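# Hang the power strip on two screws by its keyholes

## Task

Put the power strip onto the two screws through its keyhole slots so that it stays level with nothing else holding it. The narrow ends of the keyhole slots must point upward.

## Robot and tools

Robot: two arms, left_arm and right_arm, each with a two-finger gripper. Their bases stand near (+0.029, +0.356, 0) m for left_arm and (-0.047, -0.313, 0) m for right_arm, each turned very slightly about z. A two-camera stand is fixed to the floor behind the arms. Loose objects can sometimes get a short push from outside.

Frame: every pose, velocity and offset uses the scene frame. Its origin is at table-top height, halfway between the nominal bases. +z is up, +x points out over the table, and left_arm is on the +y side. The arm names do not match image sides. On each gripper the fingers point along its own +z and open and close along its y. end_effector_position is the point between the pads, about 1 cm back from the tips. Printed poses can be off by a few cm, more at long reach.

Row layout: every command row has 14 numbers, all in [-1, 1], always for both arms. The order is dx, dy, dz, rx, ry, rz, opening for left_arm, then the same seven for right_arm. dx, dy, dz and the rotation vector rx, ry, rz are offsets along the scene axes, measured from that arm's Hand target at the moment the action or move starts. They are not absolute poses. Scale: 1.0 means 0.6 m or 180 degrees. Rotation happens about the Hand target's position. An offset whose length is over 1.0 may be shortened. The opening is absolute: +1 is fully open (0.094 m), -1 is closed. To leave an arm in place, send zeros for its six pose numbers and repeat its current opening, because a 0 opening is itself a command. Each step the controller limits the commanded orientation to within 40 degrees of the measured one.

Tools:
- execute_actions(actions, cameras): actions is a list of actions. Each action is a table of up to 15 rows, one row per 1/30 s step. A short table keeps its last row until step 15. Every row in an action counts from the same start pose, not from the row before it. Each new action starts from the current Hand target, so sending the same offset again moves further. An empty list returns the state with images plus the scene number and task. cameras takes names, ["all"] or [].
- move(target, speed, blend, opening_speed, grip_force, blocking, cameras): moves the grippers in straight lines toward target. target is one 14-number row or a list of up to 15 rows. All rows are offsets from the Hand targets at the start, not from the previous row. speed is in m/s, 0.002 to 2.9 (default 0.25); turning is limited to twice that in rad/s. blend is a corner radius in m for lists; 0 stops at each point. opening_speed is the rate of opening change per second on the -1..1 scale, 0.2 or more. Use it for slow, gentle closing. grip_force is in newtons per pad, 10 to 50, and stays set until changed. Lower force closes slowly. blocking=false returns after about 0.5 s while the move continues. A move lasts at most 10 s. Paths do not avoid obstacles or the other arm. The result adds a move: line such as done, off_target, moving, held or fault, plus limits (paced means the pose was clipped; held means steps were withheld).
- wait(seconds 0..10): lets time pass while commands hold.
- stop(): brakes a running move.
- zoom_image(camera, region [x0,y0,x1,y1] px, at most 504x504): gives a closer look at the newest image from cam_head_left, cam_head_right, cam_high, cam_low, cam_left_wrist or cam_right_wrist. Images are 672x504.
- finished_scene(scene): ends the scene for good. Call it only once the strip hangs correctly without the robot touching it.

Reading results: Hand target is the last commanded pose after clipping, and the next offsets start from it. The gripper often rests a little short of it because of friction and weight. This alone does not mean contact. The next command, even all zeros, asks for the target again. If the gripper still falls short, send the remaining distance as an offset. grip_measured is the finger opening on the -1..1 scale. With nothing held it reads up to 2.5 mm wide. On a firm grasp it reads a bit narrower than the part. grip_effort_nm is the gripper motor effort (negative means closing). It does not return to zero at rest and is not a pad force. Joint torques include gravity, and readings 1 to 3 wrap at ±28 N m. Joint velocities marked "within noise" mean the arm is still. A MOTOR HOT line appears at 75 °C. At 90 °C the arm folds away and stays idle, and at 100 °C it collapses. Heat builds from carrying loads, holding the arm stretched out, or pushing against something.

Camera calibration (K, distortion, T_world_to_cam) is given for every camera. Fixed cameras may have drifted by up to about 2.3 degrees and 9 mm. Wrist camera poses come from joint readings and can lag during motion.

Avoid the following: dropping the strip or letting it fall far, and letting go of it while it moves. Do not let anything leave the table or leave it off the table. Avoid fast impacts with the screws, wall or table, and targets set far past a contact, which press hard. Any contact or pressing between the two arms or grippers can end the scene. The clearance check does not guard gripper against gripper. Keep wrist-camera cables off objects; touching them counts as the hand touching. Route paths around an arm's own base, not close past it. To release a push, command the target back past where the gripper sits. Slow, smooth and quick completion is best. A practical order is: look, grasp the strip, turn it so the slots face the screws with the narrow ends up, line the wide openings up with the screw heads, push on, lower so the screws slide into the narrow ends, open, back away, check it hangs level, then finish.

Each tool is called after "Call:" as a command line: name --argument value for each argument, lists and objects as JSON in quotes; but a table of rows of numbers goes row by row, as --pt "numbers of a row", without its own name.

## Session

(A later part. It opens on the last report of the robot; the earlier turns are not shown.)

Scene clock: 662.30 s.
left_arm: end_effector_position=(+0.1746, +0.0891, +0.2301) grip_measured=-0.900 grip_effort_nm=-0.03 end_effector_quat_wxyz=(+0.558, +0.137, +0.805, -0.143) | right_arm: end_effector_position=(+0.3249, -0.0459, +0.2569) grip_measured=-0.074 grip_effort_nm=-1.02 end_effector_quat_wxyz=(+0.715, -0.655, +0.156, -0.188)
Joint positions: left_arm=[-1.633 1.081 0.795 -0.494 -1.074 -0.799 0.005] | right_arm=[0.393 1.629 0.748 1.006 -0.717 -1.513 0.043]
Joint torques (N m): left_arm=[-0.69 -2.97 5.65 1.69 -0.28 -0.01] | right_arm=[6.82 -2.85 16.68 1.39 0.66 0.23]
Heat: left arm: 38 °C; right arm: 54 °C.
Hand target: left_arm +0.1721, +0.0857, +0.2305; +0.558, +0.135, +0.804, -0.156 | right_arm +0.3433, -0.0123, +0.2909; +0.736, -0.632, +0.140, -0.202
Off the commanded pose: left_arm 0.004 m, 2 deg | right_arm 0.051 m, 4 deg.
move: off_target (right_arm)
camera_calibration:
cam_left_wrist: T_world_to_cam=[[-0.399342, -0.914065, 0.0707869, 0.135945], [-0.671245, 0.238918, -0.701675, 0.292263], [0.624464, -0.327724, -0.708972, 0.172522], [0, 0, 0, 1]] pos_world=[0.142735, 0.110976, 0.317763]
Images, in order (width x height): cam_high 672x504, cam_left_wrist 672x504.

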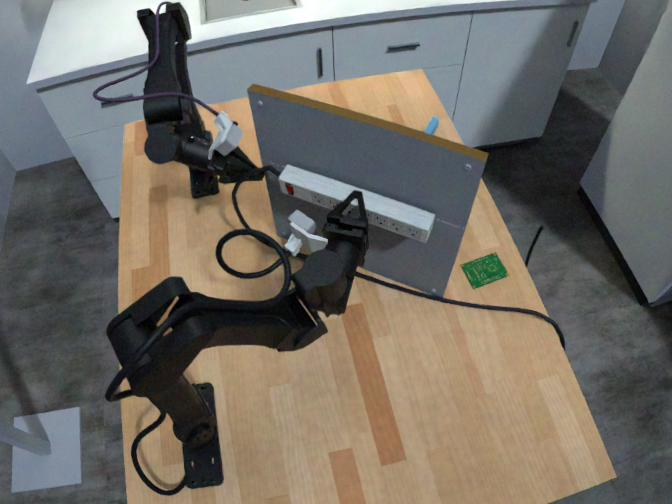

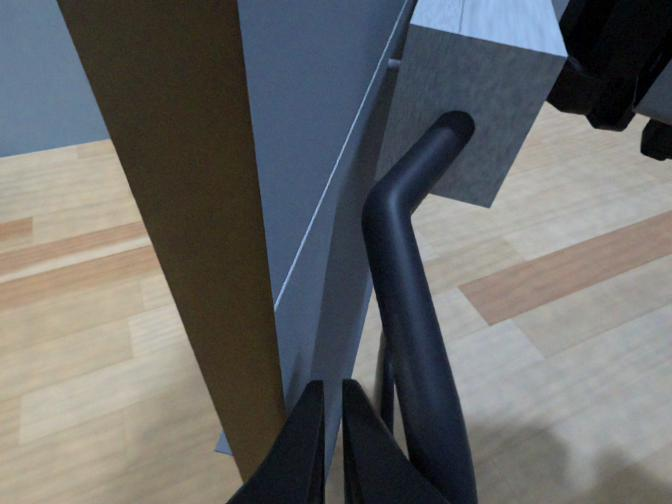

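Call:
move --pt "0 0 0 0 0 0 -0.9 -0.019 -0.02 -0.013 0 0 0 -0.4" --pt "0 0 0 0 0 0 -0.9 -0.0093 0.007 -0.013 0 0 0 -0.4" --speed 0.1 --cameras '["cam_high","cam_left_wrist"]'

Call:
zoom_image --camera "cam_high" --region '[240, 130, 480, 300]'

Call:
zoom_image --camera "cam_left_wrist" --region '[330, 0, 530, 250]'

Scene clock: 702.17 s.
left_arm: end_effector_position=(+0.1746, +0.0892, +0.2301) grip_measured=-0.900 grip_effort_nm=-0.03 end_effector_quat_wxyz=(+0.558, +0.137, +0.805, -0.143) | right_arm: end_effector_position=(+0.3251, -0.0459, +0.2572) grip_measured=-0.074 grip_effort_nm=-1.02 end_effector_quat_wxyz=(+0.717, -0.653, +0.153, -0.189)
Joint positions: left_arm=[-1.633 1.081 0.795 -0.494 -1.074 -0.799 0.005] | right_arm=[0.391 1.635 0.748 1.02 -0.721 -1.51 0.043]
Joint torques (N m): left_arm=[-0.69 -2.99 5.67 1.7 -0.28 -0.01] | right_arm=[8.65 -2.84 14.34 1.54 0.84 0.16]
Heat: left arm: 37 °C; right arm: 65 °C.
Hand target: left_arm +0.1721, +0.0857, +0.2305; +0.558, +0.135, +0.804, -0.156 | right_arm +0.3378, -0.0081, +0.2832; +0.736, -0.631, +0.140, -0.202
Off the commanded pose: left_arm 0.004 m, 2 deg | right_arm 0.048 m, 4 deg.
move: off_target (right_arm)
camera_calibration:
cam_left_wrist: T_world_to_cam=[[-0.399373, -0.914079, 0.0704363, 0.13607], [-0.671172, 0.239176, -0.701658, 0.292148], [0.624524, -0.327498, -0.709024, 0.172434], [0, 0, 0, 1]] pos_world=[0.142735, 0.110976, 0.317664]
Images, in order (width x height): cam_high 672x504, cam_left_wrist 672x504.

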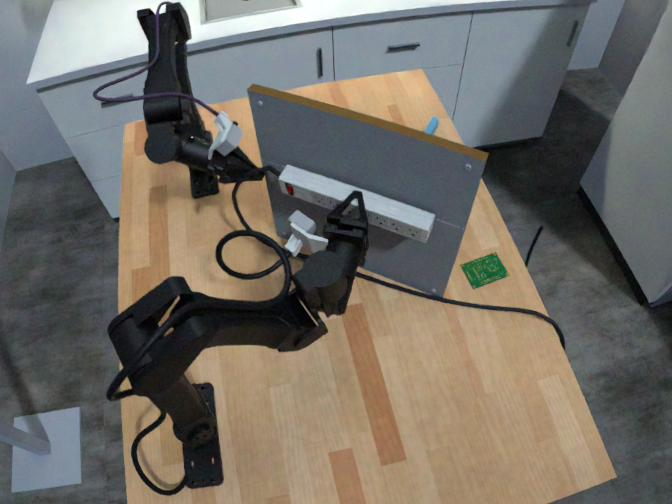

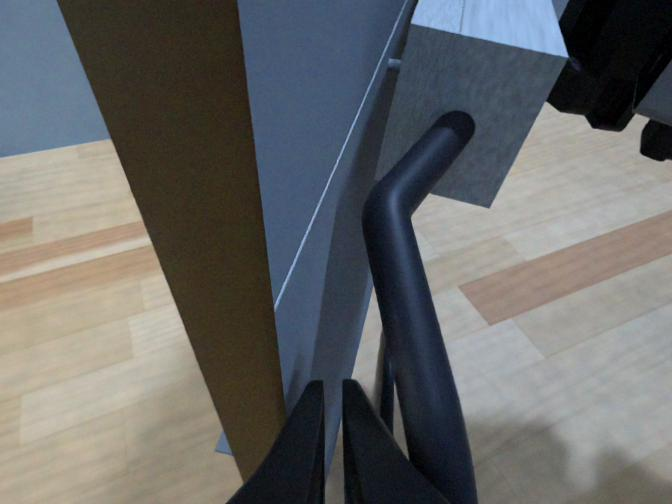

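Scaled by 2.100.

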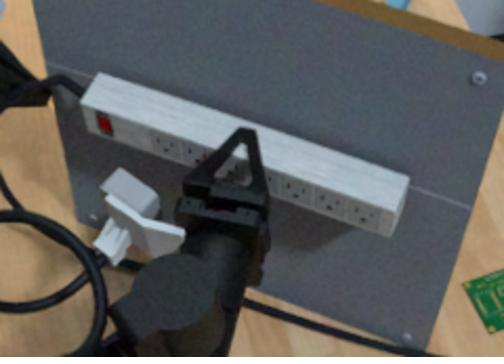

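Scaled by 2.016.

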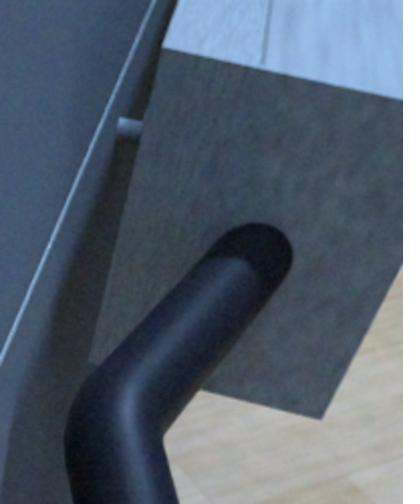

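Call:
move --pt "0 0 0 0 0 0 -0.9 -0.045 -0.055 -0.005 0 0 0 -0.4" --pt "0 0 0 0 0 0 -0.9 -0.02 -0.024 -0.005 0 0 0 -0.4" --speed 0.1

Call:
move --target '[0,0,0,0,0,0,-0.9,0.023,-0.0175,0,0,0,0,-0.4]' --speed 0.02

Scene clock: 725.33 s.
left_arm: end_effector_position=(+0.1747, +0.0899, +0.2293) grip_measured=-0.900 grip_effort_nm=-0.03 end_effector_quat_wxyz=(+0.558, +0.139, +0.806, -0.141) | right_arm: end_effector_position=(+0.3238, -0.0456, +0.2524) grip_measured=-0.074 grip_effort_nm=-1.02 end_effector_quat_wxyz=(+0.714, -0.652, +0.164, -0.193)
Joint positions: left_arm=[-1.633 1.081 0.795 -0.501 -1.074 -0.799 0.005] | right_arm=[0.404 1.631 0.726 1.029 -0.686 -1.51 0.043]
Joint torques (N m): left_arm=[-0.72 -2.97 5.68 1.77 -0.28 -0.01] | right_arm=[5.19 -5 11.6 1.62 0.42 0.21]
Heat: left arm: 37 °C; right arm: 63 °C.
Hand target: left_arm +0.1721, +0.0857, +0.2305; +0.558, +0.135, +0.804, -0.157 | right_arm +0.3258, -0.0225, +0.2802; +0.736, -0.632, +0.140, -0.202
Off the commanded pose: left_arm 0.005 m, 2 deg | right_arm 0.036 m, 4 deg.
move: off_target (right_arm)

Scene clock: 726.57 s.
left_arm: end_effector_position=(+0.1747, +0.0901, +0.2291) grip_measured=-0.900 grip_effort_nm=-0.03 end_effector_quat_wxyz=(+0.558, +0.140, +0.806, -0.140) | right_arm: end_effector_position=(+0.3243, -0.0459, +0.2514) grip_measured=-0.074 grip_effort_nm=-1.02 end_effector_quat_wxyz=(+0.718, -0.653, +0.151, -0.189)
Joint positions: left_arm=[-1.633 1.081 0.795 -0.503 -1.074 -0.799 0.005] | right_arm=[0.391 1.653 0.734 1.057 -0.725 -1.509 0.043]
Joint torques (N m): left_arm=[-0.73 -2.95 5.7 1.77 -0.28 -0.01] | right_arm=[1.98 -4.52 13.7 1.46 0.3 0.3]
Heat: left arm: 37 °C; right arm: 63 °C.
Hand target: left_arm +0.1721, +0.0857, +0.2305; +0.558, +0.135, +0.804, -0.156 | right_arm +0.3395, -0.0330, +0.2802; +0.736, -0.631, +0.140, -0.201
Off the commanded pose: left_arm 0.005 m, 2 deg | right_arm 0.035 m, 4 deg.
move: off_target (right_arm)

Call:
wait --seconds 0 --cameras '["cam_high","cam_left_wrist","cam_low","cam_right_wrist"]'

Call:
zoom_image --camera "cam_high" --region '[240, 130, 480, 300]'

Call:
zoom_image --camera "cam_left_wrist" --region '[330, 0, 530, 250]'

Call:
zoom_image --camera "cam_low" --region '[100, 150, 500, 400]'

Scene clock: 734.90 s.
left_arm: end_effector_position=(+0.1747, +0.0901, +0.2291) grip_measured=-0.900 grip_effort_nm=-0.03 end_effector_quat_wxyz=(+0.558, +0.140, +0.806, -0.140) | right_arm: end_effector_position=(+0.3243, -0.0459, +0.2514) grip_measured=-0.074 grip_effort_nm=-1.02 end_effector_quat_wxyz=(+0.718, -0.653, +0.151, -0.189)
Joint positions: left_arm=[-1.633 1.081 0.795 -0.503 -1.074 -0.799 0.005] | right_arm=[0.391 1.653 0.734 1.057 -0.725 -1.509 0.043]
Joint velocities: left_arm=[-0.002 -0.007 0.007 -0.037 -0.007 0.154 0] | right_arm=[within noise]
Joint torques (N m): left_arm=[-0.73 -2.96 5.68 1.76 -0.29 -0.02] | right_arm=[2.19 -4.6 13.67 1.42 0.31 0.28]
Heat: left arm: 37 °C; right arm: 60 °C.
Hand target: left_arm +0.1721, +0.0857, +0.2305; +0.558, +0.135, +0.804, -0.156 | right_arm +0.3396, -0.0329, +0.2801; +0.736, -0.631, +0.140, -0.201
Tool commands: left_gripper/opening=-0.9 right_gripper/opening=-0.4
Off the commanded pose: left_arm 0.005 m, 2 deg | right_arm 0.035 m, 4 deg.
camera_calibration:
cam_left_wrist: T_world_to_cam=[[-0.399416, -0.914633, 0.0625484, 0.138881], [-0.670855, 0.245094, -0.699916, 0.290356], [0.624837, -0.321519, -0.711481, 0.172081], [0, 0, 0, 1]] pos_world=[0.142736, 0.111188, 0.31697]
cam_right_wrist: T_world_to_cam=[[-0.116137, -0.0887137, 0.989263, -0.218594], [0.596581, -0.802551, -0.00193298, -0.190471], [0.794106, 0.589951, 0.146131, -0.172747], [0, 0, 0, 1]] pos_world=[0.225424, -0.0703422, 0.241123]
Images, in order (width x height): cam_high 672x504, cam_low 672x504, cam_left_wrist 672x504, cam_right_wrist 672x504.

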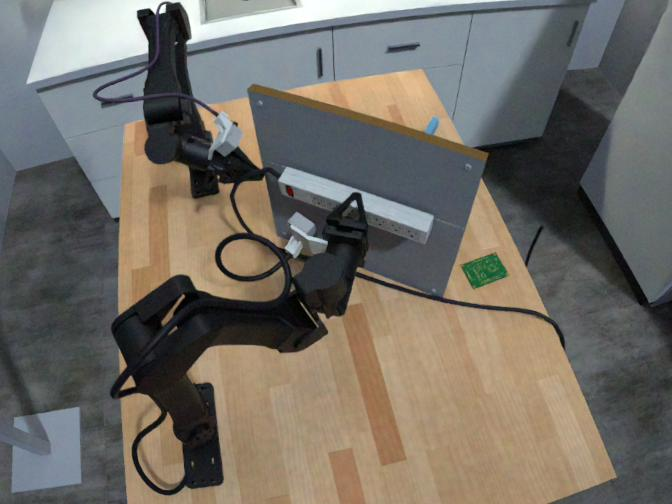

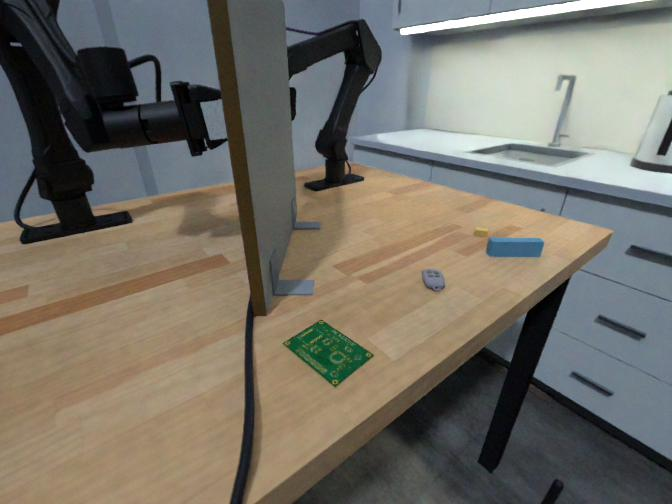

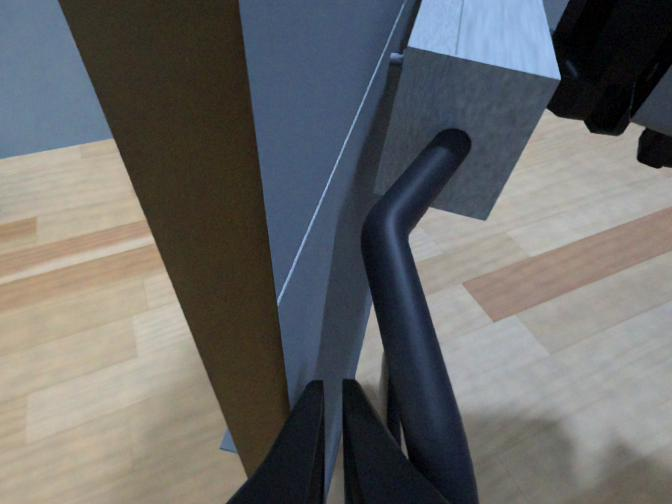

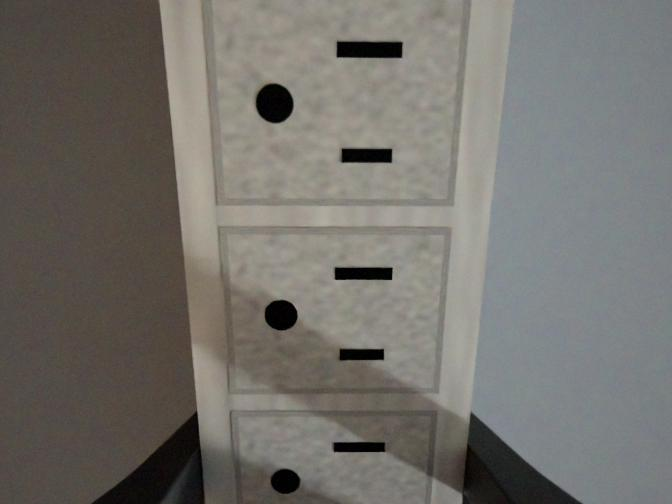

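Scaled by 2.100.

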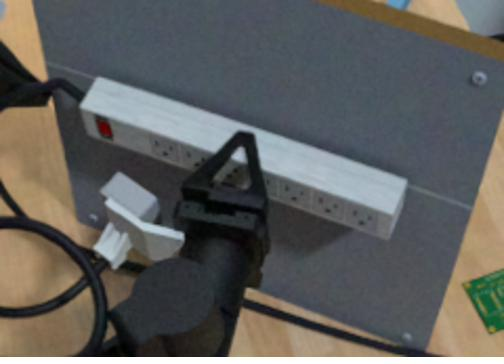

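Scaled by 2.016.

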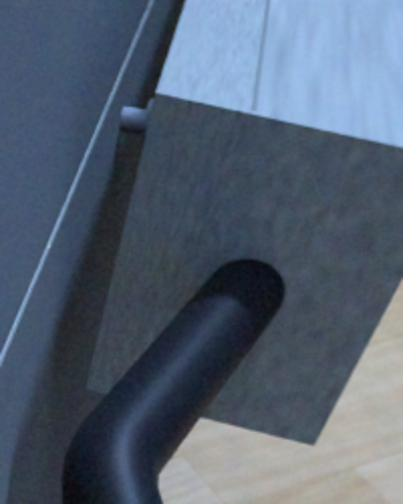

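Scaled by 1.260.

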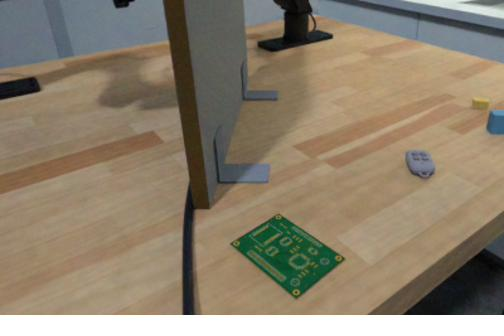

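Call:
move --pt "0 0 0 0 0 0 -0.9 -0.045 -0.06 0.006 0 0 0 -0.4" --pt "0 0 0 0 0 0 -0.9 -0.024 -0.010 0.0073 0 0 0 -0.4" --pt "0 0 0 0 0 0 -0.9 -0.0108 0.0083 0.0073 0 0 0 -0.4" --speed 0.1

Call:
move --pt "0 0 0 0 0 0 -0.9 -0.045 -0.06 0 0 0 0 -0.4" --pt "0 0 0 0 0 0 -0.9 -0.013 -0.018 0.004 0 0 0 -0.4" --pt "0 0 0 0 0 0 -0.9 0 0 0.004 0 0 0 -0.4" --speed 0.1

Call:
move --pt "0 0 0 0 0 0 -0.9 -0.045 -0.06 0 0 0 0 -0.4" --pt "0 0 0 0 0 0 -0.9 -0.016 -0.016 0.0 0 0 0 -0.4" --pt "0 0 0 0 0 0 -0.9 -0.003 0.002 0.0 0 0 0 -0.4" --speed 0.1

Call:
move --pt "0 0 0 0 0 0 -0.9 -0.045 -0.06 0 0 0 0 -0.4" --pt "0 0 0 0 0 0 -0.9 -0.013 -0.018 -0.004 0 0 0 -0.4" --pt "0 0 0 0 0 0 -0.9 0 0 -0.004 0 0 0 -0.4" --speed 0.1

Scene clock: 755.70 s.
left_arm: end_effector_position=(+0.1753, +0.0899, +0.2309) grip_measured=-0.900 grip_effort_nm=-0.03 end_effector_quat_wxyz=(+0.561, +0.136, +0.804, -0.141) | right_arm: end_effector_position=(+0.3223, -0.0430, +0.2503) grip_measured=-0.074 grip_effort_nm=-1.02 end_effector_quat_wxyz=(+0.712, -0.659, +0.156, -0.185)
Joint positions: left_arm=[-1.633 1.081 0.795 -0.494 -1.082 -0.797 0.005] | right_arm=[0.402 1.635 0.736 1.009 -0.713 -1.521 0.043]
Joint torques (N m): left_arm=[-0.69 -2.99 5.7 1.68 -0.19 -0.02] | right_arm=[2.99 -5.08 12.89 1.68 0.41 0.37]
Heat: left arm: 38 °C; right arm: 57 °C.
Hand target: left_arm +0.1721, +0.0857, +0.2305; +0.558, +0.135, +0.804, -0.157 | right_arm +0.3330, -0.0280, +0.2846; +0.736, -0.631, +0.140, -0.202
Off the commanded pose: left_arm 0.005 m, 2 deg | right_arm 0.039 m, 5 deg.
move: off_target (right_arm)

Scene clock: 757.63 s.
left_arm: end_effector_position=(+0.1747, +0.0894, +0.2310) grip_measured=-0.900 grip_effort_nm=-0.03 end_effector_quat_wxyz=(+0.561, +0.137, +0.804, -0.143) | right_arm: end_effector_position=(+0.3220, -0.0443, +0.2518) grip_measured=-0.074 grip_effort_nm=-1.02 end_effector_quat_wxyz=(+0.711, -0.659, +0.156, -0.186)
Joint positions: left_arm=[-1.635 1.081 0.795 -0.492 -1.081 -0.797 0.005] | right_arm=[0.399 1.626 0.736 0.998 -0.713 -1.524 0.043]
Joint torques (N m): left_arm=[-0.55 -2.97 5.64 1.67 -0.17 -0.03] | right_arm=[3.34 -4.97 13.34 1.67 0.35 0.42]
Heat: left arm: 38 °C; right arm: 57 °C.
Hand target: left_arm +0.1720, +0.0857, +0.2305; +0.558, +0.135, +0.804, -0.157 | right_arm +0.3330, -0.0280, +0.2869; +0.736, -0.632, +0.140, -0.202
Off the commanded pose: left_arm 0.005 m, 2 deg | right_arm 0.040 m, 5 deg.
move: off_target (right_arm)

Scene clock: 759.53 s.
left_arm: end_effector_position=(+0.1749, +0.0899, +0.2307) grip_measured=-0.900 grip_effort_nm=-0.03 end_effector_quat_wxyz=(+0.561, +0.137, +0.804, -0.141) | right_arm: end_effector_position=(+0.3208, -0.0433, +0.2523) grip_measured=-0.074 grip_effort_nm=-1.03 end_effector_quat_wxyz=(+0.711, -0.659, +0.157, -0.187)
Joint positions: left_arm=[-1.634 1.081 0.795 -0.496 -1.081 -0.797 0.005] | right_arm=[0.405 1.622 0.733 0.997 -0.706 -1.524 0.043]
Joint torques (N m): left_arm=[-0.58 -2.97 5.7 1.67 -0.2 -0.02] | right_arm=[3.18 -4.92 13.09 1.7 0.38 0.39]
Heat: left arm: 38 °C; right arm: 57 °C.
Hand target: left_arm +0.1721, +0.0857, +0.2305; +0.558, +0.135, +0.804, -0.156 | right_arm +0.3312, -0.0267, +0.2870; +0.736, -0.631, +0.140, -0.201
Off the commanded pose: left_arm 0.005 m, 2 deg | right_arm 0.040 m, 5 deg.
move: off_target (right_arm)

Scene clock: 761.43 s.
left_arm: end_effector_position=(+0.1749, +0.0901, +0.2302) grip_measured=-0.900 grip_effort_nm=-0.03 end_effector_quat_wxyz=(+0.560, +0.138, +0.805, -0.140) | right_arm: end_effector_position=(+0.3208, -0.0418, +0.2495) grip_measured=-0.074 grip_effort_nm=-1.03 end_effector_quat_wxyz=(+0.711, -0.660, +0.157, -0.184)
Joint positions: left_arm=[-1.634 1.081 0.795 -0.499 -1.08 -0.797 0.005] | right_arm=[0.407 1.63 0.733 1.001 -0.707 -1.524 0.043]
Joint torques (N m): left_arm=[-0.62 -2.95 5.68 1.73 -0.22 -0.06] | right_arm=[2.93 -5.18 12.77 1.71 0.32 0.38]
Heat: left arm: 38 °C; right arm: 56 °C.
Hand target: left_arm +0.1721, +0.0857, +0.2305; +0.558, +0.135, +0.804, -0.157 | right_arm +0.3313, -0.0268, +0.2844; +0.736, -0.632, +0.140, -0.201
Off the commanded pose: left_arm 0.005 m, 2 deg | right_arm 0.040 m, 5 deg.
move: off_target (right_arm)

Call:
wait --seconds 0 --cameras '["cam_high","cam_left_wrist"]'

Call:
zoom_image --camera "cam_high" --region '[240, 130, 480, 300]'

Call:
zoom_image --camera "cam_left_wrist" --region '[330, 0, 530, 250]'

Scene clock: 768.73 s.
left_arm: end_effector_position=(+0.1749, +0.0902, +0.2302) grip_measured=-0.900 grip_effort_nm=-0.03 end_effector_quat_wxyz=(+0.560, +0.138, +0.805, -0.140) | right_arm: end_effector_position=(+0.3208, -0.0418, +0.2495) grip_measured=-0.074 grip_effort_nm=-1.03 end_effector_quat_wxyz=(+0.711, -0.660, +0.157, -0.184)
Joint positions: left_arm=[-1.634 1.081 0.795 -0.499 -1.08 -0.797 0.005] | right_arm=[0.407 1.63 0.733 1.001 -0.707 -1.524 0.043]
Joint torques (N m): left_arm=[-0.62 -2.95 5.72 1.74 -0.22 -0.02] | right_arm=[2.82 -5.12 12.68 1.79 0.37 0.37]
Heat: left arm: 38 °C; right arm: 57 °C.
Hand target: left_arm +0.1721, +0.0857, +0.2305; +0.558, +0.135, +0.804, -0.157 | right_arm +0.3313, -0.0268, +0.2844; +0.736, -0.632, +0.140, -0.201
Tool commands: left_gripper/opening=-0.9 right_gripper/opening=-0.4
Off the commanded pose: left_arm 0.005 m, 2 deg | right_arm 0.040 m, 5 deg.
camera_calibration:
cam_left_wrist: T_world_to_cam=[[-0.397273, -0.915541, 0.0629155, 0.138612], [-0.668272, 0.241628, -0.703582, 0.291919], [0.628956, -0.321559, -0.707823, 0.17109], [0, 0, 0, 1]] pos_world=[0.14254, 0.111385, 0.31777]
Images, in order (width x height): cam_high 672x504, cam_left_wrist 672x504.

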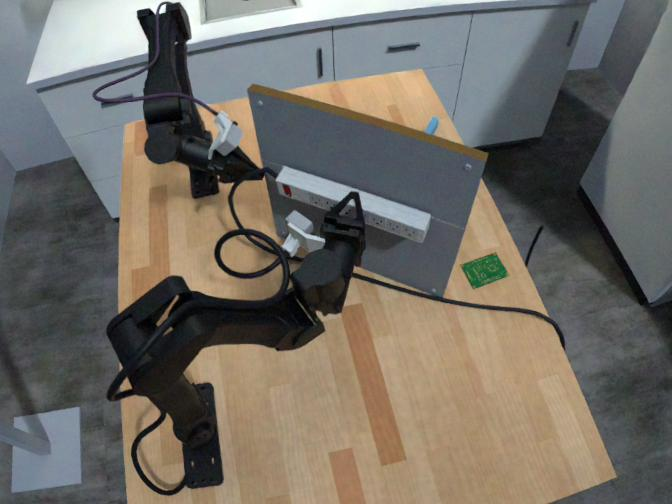

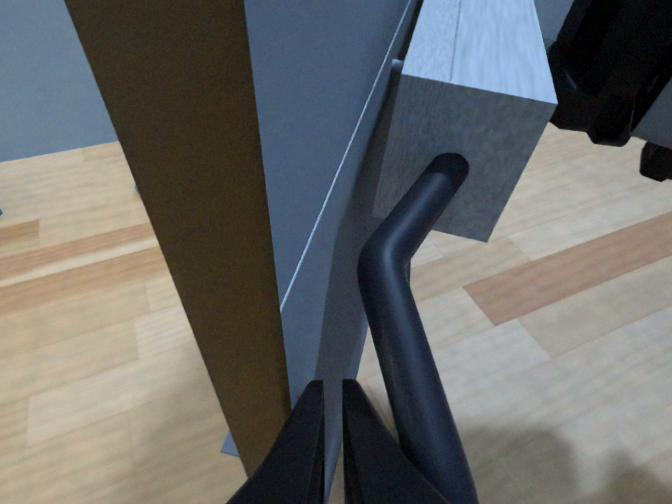

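Scaled by 2.100.

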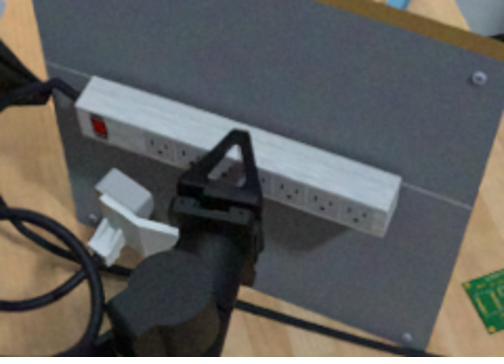

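Scaled by 2.016.

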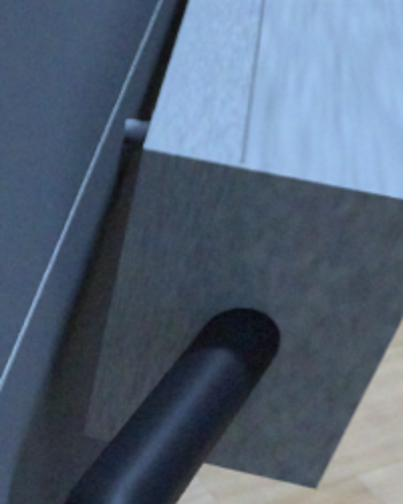

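Call:
move --pt "0 0 0 0 0 0 -0.9 -0.04 -0.06 0.018 0 0 0 -0.4" --pt "0 0 0 0 0 0 -0.9 -0.013 -0.025 0.018 0 0 0 -0.4" --pt "0 0 0 0 0 0 -0.9 -0.0023 -0.0103 0.018 0 0 0 -0.4" --speed 0.1

Call:
move --target '[0,0,0,0,0,0,-0.9,0,0,-0.008,0,0,0,-0.4]' --speed 0.01

Call:
move --target '[0,0,0,0,0,0,-0.9,0,0,-0.008,0,0,0,-0.4]' --speed 0.01

Call:
move --target '[0,0,0,0,0,0,-0.9,0,0,-0.008,0,0,0,-0.4]' --speed 0.01

Scene clock: 788.77 s.
left_arm: end_effector_position=(+0.1744, +0.0888, +0.2305) grip_measured=-0.900 grip_effort_nm=-0.03 end_effector_quat_wxyz=(+0.559, +0.137, +0.805, -0.144) | right_arm: end_effector_position=(+0.3231, -0.0456, +0.2606) grip_measured=-0.074 grip_effort_nm=-1.02 end_effector_quat_wxyz=(+0.711, -0.659, +0.158, -0.188)
Joint positions: left_arm=[-1.634 1.081 0.795 -0.491 -1.075 -0.797 0.005] | right_arm=[0.396 1.602 0.754 0.957 -0.711 -1.524 0.043]
Joint torques (N m): left_arm=[-0.66 -2.99 5.67 1.67 -0.26 -0.02] | right_arm=[2.69 -5.55 12.21 1.71 0.25 0.41]
Heat: left arm: 38 °C; right arm: 58 °C.
Hand target: left_arm +0.1720, +0.0857, +0.2305; +0.558, +0.135, +0.804, -0.157 | right_arm +0.3298, -0.0329, +0.2953; +0.736, -0.632, +0.140, -0.202
Off the commanded pose: left_arm 0.004 m, 1 deg | right_arm 0.037 m, 5 deg.
move: off_target (right_arm)

Scene clock: 789.60 s.
left_arm: end_effector_position=(+0.1745, +0.0890, +0.2305) grip_measured=-0.900 grip_effort_nm=-0.03 end_effector_quat_wxyz=(+0.559, +0.137, +0.805, -0.144) | right_arm: end_effector_position=(+0.3232, -0.0455, +0.2607) grip_measured=-0.074 grip_effort_nm=-1.02 end_effector_quat_wxyz=(+0.712, -0.658, +0.156, -0.189)
Joint positions: left_arm=[-1.634 1.081 0.795 -0.492 -1.076 -0.797 0.005] | right_arm=[0.396 1.606 0.754 0.965 -0.712 -1.524 0.043]
Joint torques (N m): left_arm=[-0.62 -2.97 5.63 1.66 -0.25 -0.01] | right_arm=[2.66 -4.9 11.66 1.85 0.29 0.44]
Heat: left arm: 38 °C; right arm: 58 °C.
Hand target: left_arm +0.1720, +0.0857, +0.2305; +0.558, +0.135, +0.804, -0.157 | right_arm +0.3298, -0.0329, +0.2905; +0.736, -0.632, +0.140, -0.201
Off the commanded pose: left_arm 0.004 m, 2 deg | right_arm 0.033 m, 5 deg.
move: off_target (right_arm)

Scene clock: 790.47 s.
left_arm: end_effector_position=(+0.1745, +0.0890, +0.2305) grip_measured=-0.900 grip_effort_nm=-0.03 end_effector_quat_wxyz=(+0.559, +0.137, +0.805, -0.144) | right_arm: end_effector_position=(+0.3234, -0.0455, +0.2607) grip_measured=-0.074 grip_effort_nm=-1.02 end_effector_quat_wxyz=(+0.714, -0.657, +0.153, -0.189)
Joint positions: left_arm=[-1.634 1.081 0.795 -0.492 -1.076 -0.797 0.005] | right_arm=[0.394 1.614 0.754 0.982 -0.72 -1.52 0.043]
Joint torques (N m): left_arm=[-0.65 -3.02 5.64 1.67 -0.26 -0.01] | right_arm=[2.69 -4.6 10.92 1.85 0.38 0.36]
Heat: left arm: 38 °C; right arm: 58 °C.
Hand target: left_arm +0.1720, +0.0857, +0.2305; +0.558, +0.135, +0.804, -0.157 | right_arm +0.3299, -0.0331, +0.2857; +0.735, -0.632, +0.140, -0.202
Off the commanded pose: left_arm 0.004 m, 2 deg | right_arm 0.029 m, 4 deg.
move: off_target (right_arm)

Scene clock: 791.33 s.
left_arm: end_effector_position=(+0.1745, +0.0891, +0.2304) grip_measured=-0.900 grip_effort_nm=-0.03 end_effector_quat_wxyz=(+0.559, +0.138, +0.805, -0.143) | right_arm: end_effector_position=(+0.3234, -0.0454, +0.2606) grip_measured=-0.074 grip_effort_nm=-1.02 end_effector_quat_wxyz=(+0.717, -0.655, +0.149, -0.187)
Joint positions: left_arm=[-1.634 1.081 0.795 -0.493 -1.076 -0.797 0.005] | right_arm=[0.391 1.624 0.754 1.002 -0.729 -1.515 0.043]
Joint torques (N m): left_arm=[-0.64 -2.99 5.67 1.69 -0.26 -0.02] | right_arm=[3.17 -4.33 10.17 1.89 0.46 0.27]
Heat: left arm: 38 °C; right arm: 58 °C.
Hand target: left_arm +0.1720, +0.0857, +0.2305; +0.558, +0.135, +0.804, -0.157 | right_arm +0.3298, -0.0329, +0.2808; +0.736, -0.632, +0.140, -0.201
Off the commanded pose: left_arm 0.004 m, 2 deg | right_arm 0.025 m, 4 deg.
move: off_target (right_arm)

Call:
move --target '[0,0,0,0,0,0,-0.9,0,0,-0.01,0,0,0,-0.4]' --speed 0.01

Call:
move --target '[0,0,0,0,0,0,-0.9,0,0,-0.01,0,0,0,-0.4]' --speed 0.01

Call:
move --target '[0,0,0,0,0,0,-0.9,0,0,-0.01,0,0,0,-0.4]' --speed 0.01

Call:
move --target '[0,0,0,0,0,0,-0.9,0,0,-0.01,0,0,0,-0.4]' --speed 0.01 --cameras '["cam_high","cam_left_wrist"]'

Call:
zoom_image --camera "cam_left_wrist" --region '[330, 0, 530, 250]'

Call:
zoom_image --camera "cam_high" --region '[240, 130, 480, 300]'

Scene clock: 801.70 s.
left_arm: end_effector_position=(+0.1745, +0.0894, +0.2301) grip_measured=-0.900 grip_effort_nm=-0.03 end_effector_quat_wxyz=(+0.559, +0.138, +0.805, -0.142) | right_arm: end_effector_position=(+0.3233, -0.0454, +0.2600) grip_measured=-0.074 grip_effort_nm=-1.02 end_effector_quat_wxyz=(+0.721, -0.651, +0.144, -0.189)
Joint positions: left_arm=[-1.634 1.081 0.795 -0.496 -1.076 -0.797 0.005] | right_arm=[0.389 1.638 0.749 1.038 -0.736 -1.509 0.043]
Joint torques (N m): left_arm=[-0.65 -2.96 5.65 1.71 -0.25 -0.02] | right_arm=[3.49 -4.34 9.58 1.81 0.55 0.31]
Heat: left arm: 37 °C; right arm: 57 °C.
Hand target: left_arm +0.1720, +0.0857, +0.2305; +0.558, +0.135, +0.804, -0.157 | right_arm +0.3298, -0.0329, +0.2748; +0.736, -0.632, +0.140, -0.201
Off the commanded pose: left_arm 0.004 m, 2 deg | right_arm 0.020 m, 3 deg.
move: off_target (right_arm)

Scene clock: 802.77 s.
left_arm: end_effector_position=(+0.1745, +0.0896, +0.2299) grip_measured=-0.900 grip_effort_nm=-0.03 end_effector_quat_wxyz=(+0.559, +0.139, +0.805, -0.141) | right_arm: end_effector_position=(+0.3231, -0.0455, +0.2594) grip_measured=-0.074 grip_effort_nm=-1.03 end_effector_quat_wxyz=(+0.726, -0.646, +0.140, -0.192)
Joint positions: left_arm=[-1.634 1.081 0.795 -0.498 -1.076 -0.797 0.005] | right_arm=[0.389 1.654 0.741 1.085 -0.736 -1.499 0.043]
Joint torques (N m): left_arm=[-0.64 -2.97 5.7 1.73 -0.26 -0.02] | right_arm=[3.66 -4.15 9.22 1.58 0.56 0.16]
Heat: left arm: 38 °C; right arm: 57 °C.
Hand target: left_arm +0.1720, +0.0857, +0.2305; +0.558, +0.135, +0.804, -0.157 | right_arm +0.3298, -0.0329, +0.2689; +0.736, -0.632, +0.140, -0.201
Off the commanded pose: left_arm 0.005 m, 2 deg | right_arm 0.017 m, 2 deg.
move: off_target (right_arm)

Scene clock: 803.77 s.
left_arm: end_effector_position=(+0.1744, +0.0895, +0.2297) grip_measured=-0.900 grip_effort_nm=-0.03 end_effector_quat_wxyz=(+0.558, +0.139, +0.805, -0.142) | right_arm: end_effector_position=(+0.3230, -0.0458, +0.2587) grip_measured=-0.074 grip_effort_nm=-1.02 end_effector_quat_wxyz=(+0.730, -0.640, +0.136, -0.195)
Joint positions: left_arm=[-1.634 1.081 0.795 -0.498 -1.075 -0.797 0.005] | right_arm=[0.389 1.67 0.733 1.131 -0.735 -1.491 0.043]
Joint torques (N m): left_arm=[-0.64 -2.96 5.67 1.74 -0.27 -0.03] | right_arm=[3.43 -4.12 8.83 1.44 0.52 0.07]
Heat: left arm: 38 °C; right arm: 57 °C.
Hand target: left_arm +0.1720, +0.0857, +0.2305; +0.558, +0.135, +0.804, -0.157 | right_arm +0.3298, -0.0330, +0.2629; +0.736, -0.632, +0.140, -0.201
Off the commanded pose: left_arm 0.005 m, 2 deg | right_arm 0.015 m, 1 deg.
move: off_target (right_arm)

Scene clock: 804.77 s.
left_arm: end_effector_position=(+0.1742, +0.0893, +0.2294) grip_measured=-0.900 grip_effort_nm=-0.03 end_effector_quat_wxyz=(+0.558, +0.140, +0.806, -0.142) | right_arm: end_effector_position=(+0.3229, -0.0460, +0.2580) grip_measured=-0.074 grip_effort_nm=-1.03 end_effector_quat_wxyz=(+0.735, -0.635, +0.133, -0.198)
Joint positions: left_arm=[-1.634 1.081 0.795 -0.499 -1.073 -0.797 0.005] | right_arm=[0.389 1.687 0.727 1.175 -0.734 -1.482 0.043]
Joint torques (N m): left_arm=[-0.62 -2.96 5.67 1.73 -0.3 -0.02] | right_arm=[3.55 -3.85 8.59 1.27 0.56 -0.03]
Heat: left arm: 38 °C; right arm: 56 °C.
Hand target: left_arm +0.1720, +0.0857, +0.2305; +0.558, +0.135, +0.804, -0.157 | right_arm +0.3299, -0.0330, +0.2568; +0.736, -0.632, +0.140, -0.201
Off the commanded pose: left_arm 0.004 m, 2 deg | right_arm 0.015 m, 1 deg.
move: off_target (right_arm)
camera_calibration:
cam_left_wrist: T_world_to_cam=[[-0.401782, -0.913418, 0.0651029, 0.137681], [-0.670751, 0.245149, -0.699997, 0.290422], [0.62343, -0.324914, -0.711173, 0.172725], [0, 0, 0, 1]] pos_world=[0.142437, 0.110684, 0.317168]
Images, in order (width x height): cam_high 672x504, cam_left_wrist 672x504.

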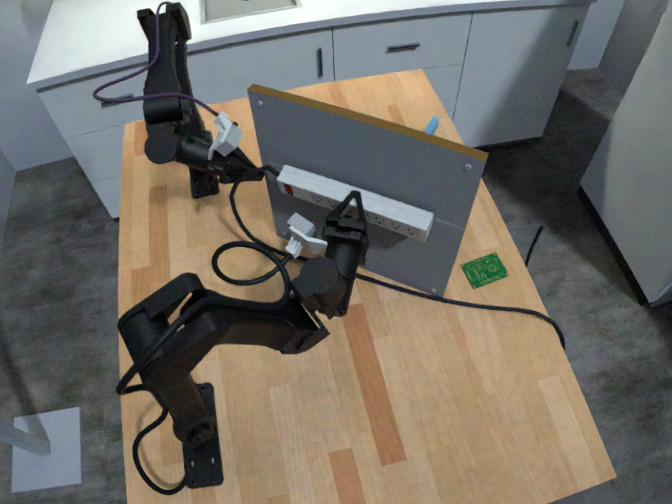

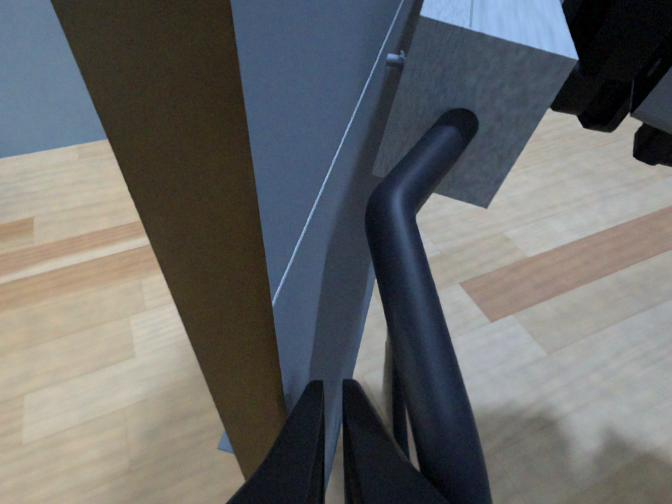

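Scaled by 2.016.

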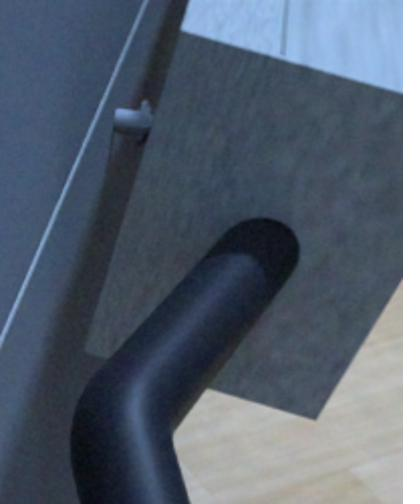

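Scaled by 2.100.

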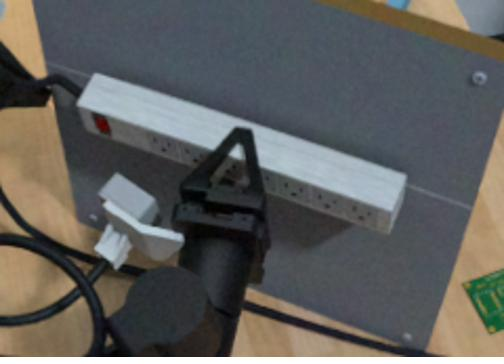

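Call:
move --pt "0 0 0 0 0 0 -0.9 -0.04 -0.06 0.056 -0.0178 0.0134 0 -0.4" --pt "0 0 0 0 0 0 -0.9 -0.013 -0.018 0.056 -0.0178 0.0134 0 -0.4" --pt "0 0 0 0 0 0 -0.9 0.0047 0.0056 0.056 -0.0178 0.0134 0 -0.4" --speed 0.1 --cameras '["cam_high","cam_left_wrist"]'

Call:
zoom_image --camera "cam_left_wrist" --region '[330, 0, 530, 250]'

Call:
zoom_image --camera "cam_high" --region '[240, 130, 480, 300]'

Scene clock: 834.73 s.
left_arm: end_effector_position=(+0.1751, +0.0900, +0.2307) grip_measured=-0.900 grip_effort_nm=-0.03 end_effector_quat_wxyz=(+0.561, +0.137, +0.804, -0.141) | right_arm: end_effector_position=(+0.3221, -0.0436, +0.2538) grip_measured=-0.074 grip_effort_nm=-1.02 end_effector_quat_wxyz=(+0.690, -0.683, +0.168, -0.172)
Joint positions: left_arm=[-1.633 1.081 0.795 -0.496 -1.081 -0.797 0.005] | right_arm=[0.399 1.571 0.781 0.803 -0.719 -1.565 0.043]
Joint torques (N m): left_arm=[-0.64 -2.96 5.65 1.74 -0.24 -0.02] | right_arm=[2.55 -4.96 12.93 1.83 0.3 0.39]
Heat: left arm: 38 °C; right arm: 54 °C.
Hand target: left_arm +0.1721, +0.0857, +0.2305; +0.558, +0.135, +0.804, -0.157 | right_arm +0.3327, -0.0296, +0.2903; +0.714, -0.656, +0.150, -0.192
Off the commanded pose: left_arm 0.005 m, 2 deg | right_arm 0.041 m, 5 deg.
move: off_target (right_arm)
camera_calibration:
cam_left_wrist: T_world_to_cam=[[-0.396578, -0.915662, 0.0654963, 0.137717], [-0.66808, 0.238944, -0.704681, 0.292888], [0.6296, -0.323218, -0.706495, 0.170978], [0, 0, 0, 1]] pos_world=[0.14264, 0.111381, 0.318167]
Images, in order (width x height): cam_high 672x504, cam_left_wrist 672x504.

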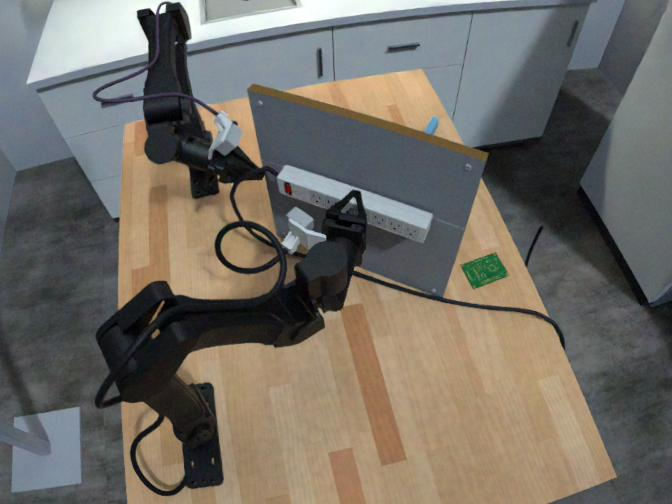

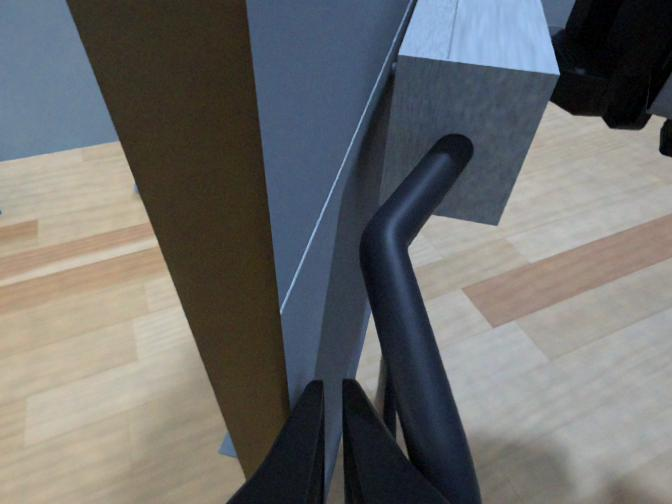

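Scaled by 2.016.

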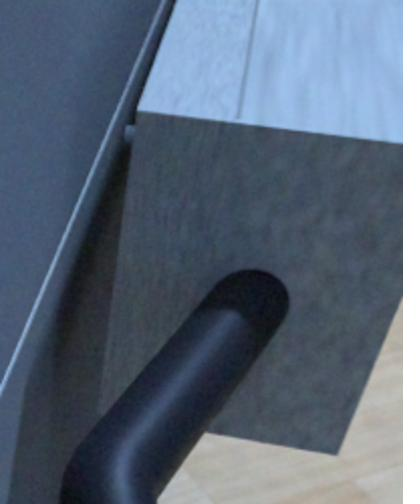

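Scaled by 2.100.

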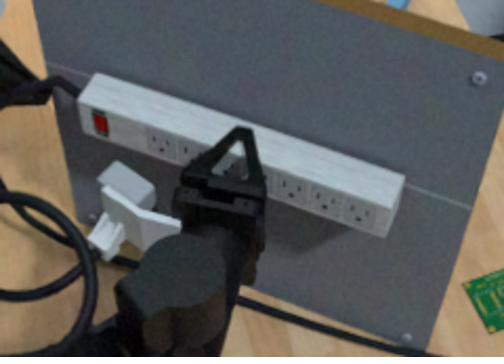

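Call:
move --target '[0,0,0,0,0,0,-0.9,0.004,0.006,0,0,0,0.022,-0.4]' --speed 0.05 --cameras '["cam_high","cam_left_wrist"]'

Call:
zoom_image --camera "cam_left_wrist" --region '[330, 0, 530, 250]'

Call:
zoom_image --camera "cam_high" --region '[240, 130, 480, 300]'

Scene clock: 854.97 s.
left_arm: end_effector_position=(+0.1749, +0.0899, +0.2302) grip_measured=-0.900 grip_effort_nm=-0.03 end_effector_quat_wxyz=(+0.560, +0.138, +0.805, -0.141) | right_arm: end_effector_position=(+0.3216, -0.0437, +0.2536) grip_measured=-0.074 grip_effort_nm=-1.02 end_effector_quat_wxyz=(+0.695, -0.687, +0.147, -0.154)
Joint positions: left_arm=[-1.633 1.081 0.795 -0.498 -1.079 -0.797 0.005] | right_arm=[0.375 1.597 0.805 0.811 -0.799 -1.565 0.043]
Joint torques (N m): left_arm=[-0.66 -2.96 5.67 1.72 -0.23 -0.02] | right_arm=[2.81 -4.11 14.39 1.76 0.21 0.55]
Heat: left arm: 38 °C; right arm: 59 °C.
Hand target: left_arm +0.1720, +0.0857, +0.2305; +0.558, +0.135, +0.804, -0.157 | right_arm +0.3350, -0.0260, +0.2905; +0.721, -0.661, +0.127, -0.167
Off the commanded pose: left_arm 0.005 m, 2 deg | right_arm 0.043 m, 5 deg.
move: off_target (right_arm)
camera_calibration:
cam_left_wrist: T_world_to_cam=[[-0.397983, -0.915138, 0.0642781, 0.138142], [-0.668696, 0.241412, -0.703253, 0.291922], [0.628057, -0.322865, -0.708028, 0.171396], [0, 0, 0, 1]] pos_world=[0.142539, 0.111283, 0.317768]
Images, in order (width x height): cam_high 672x504, cam_left_wrist 672x504.

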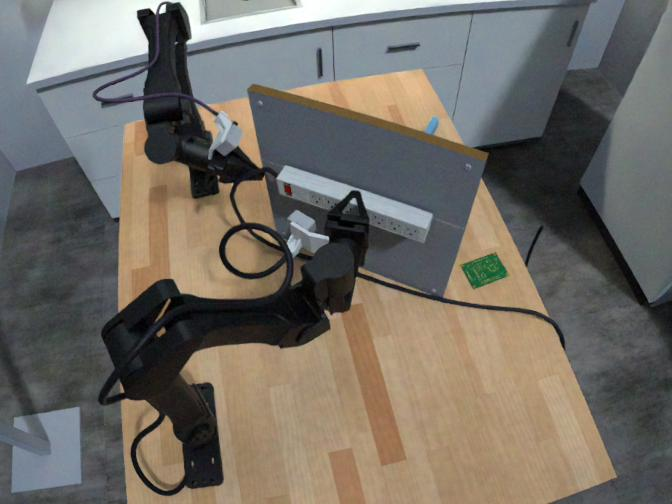

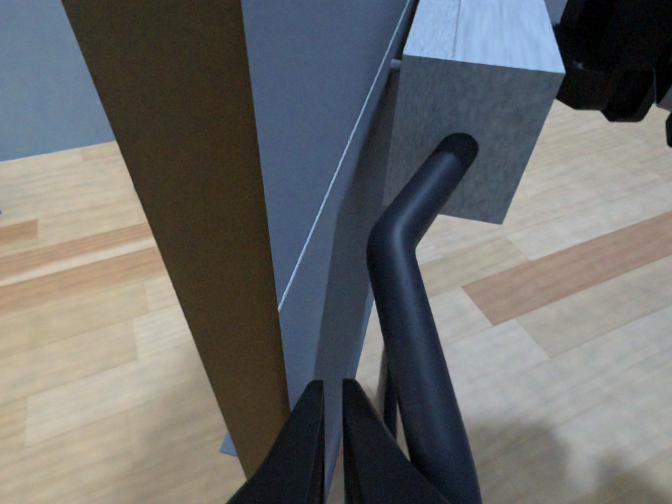

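Scaled by 2.016.

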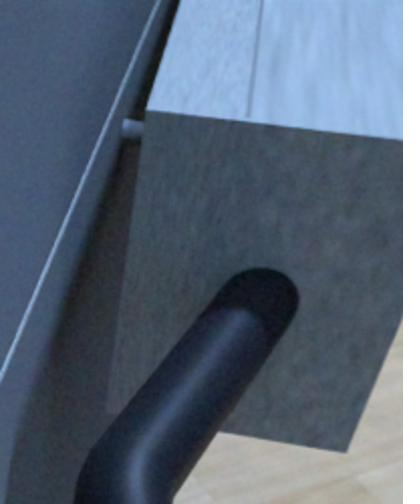

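Scaled by 2.100.

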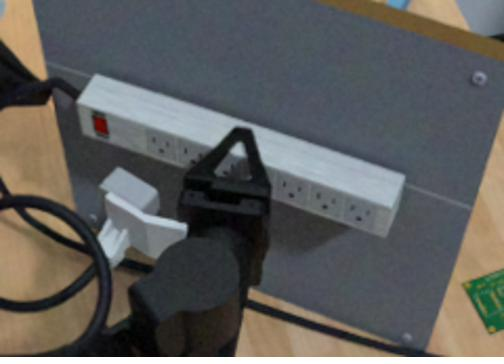

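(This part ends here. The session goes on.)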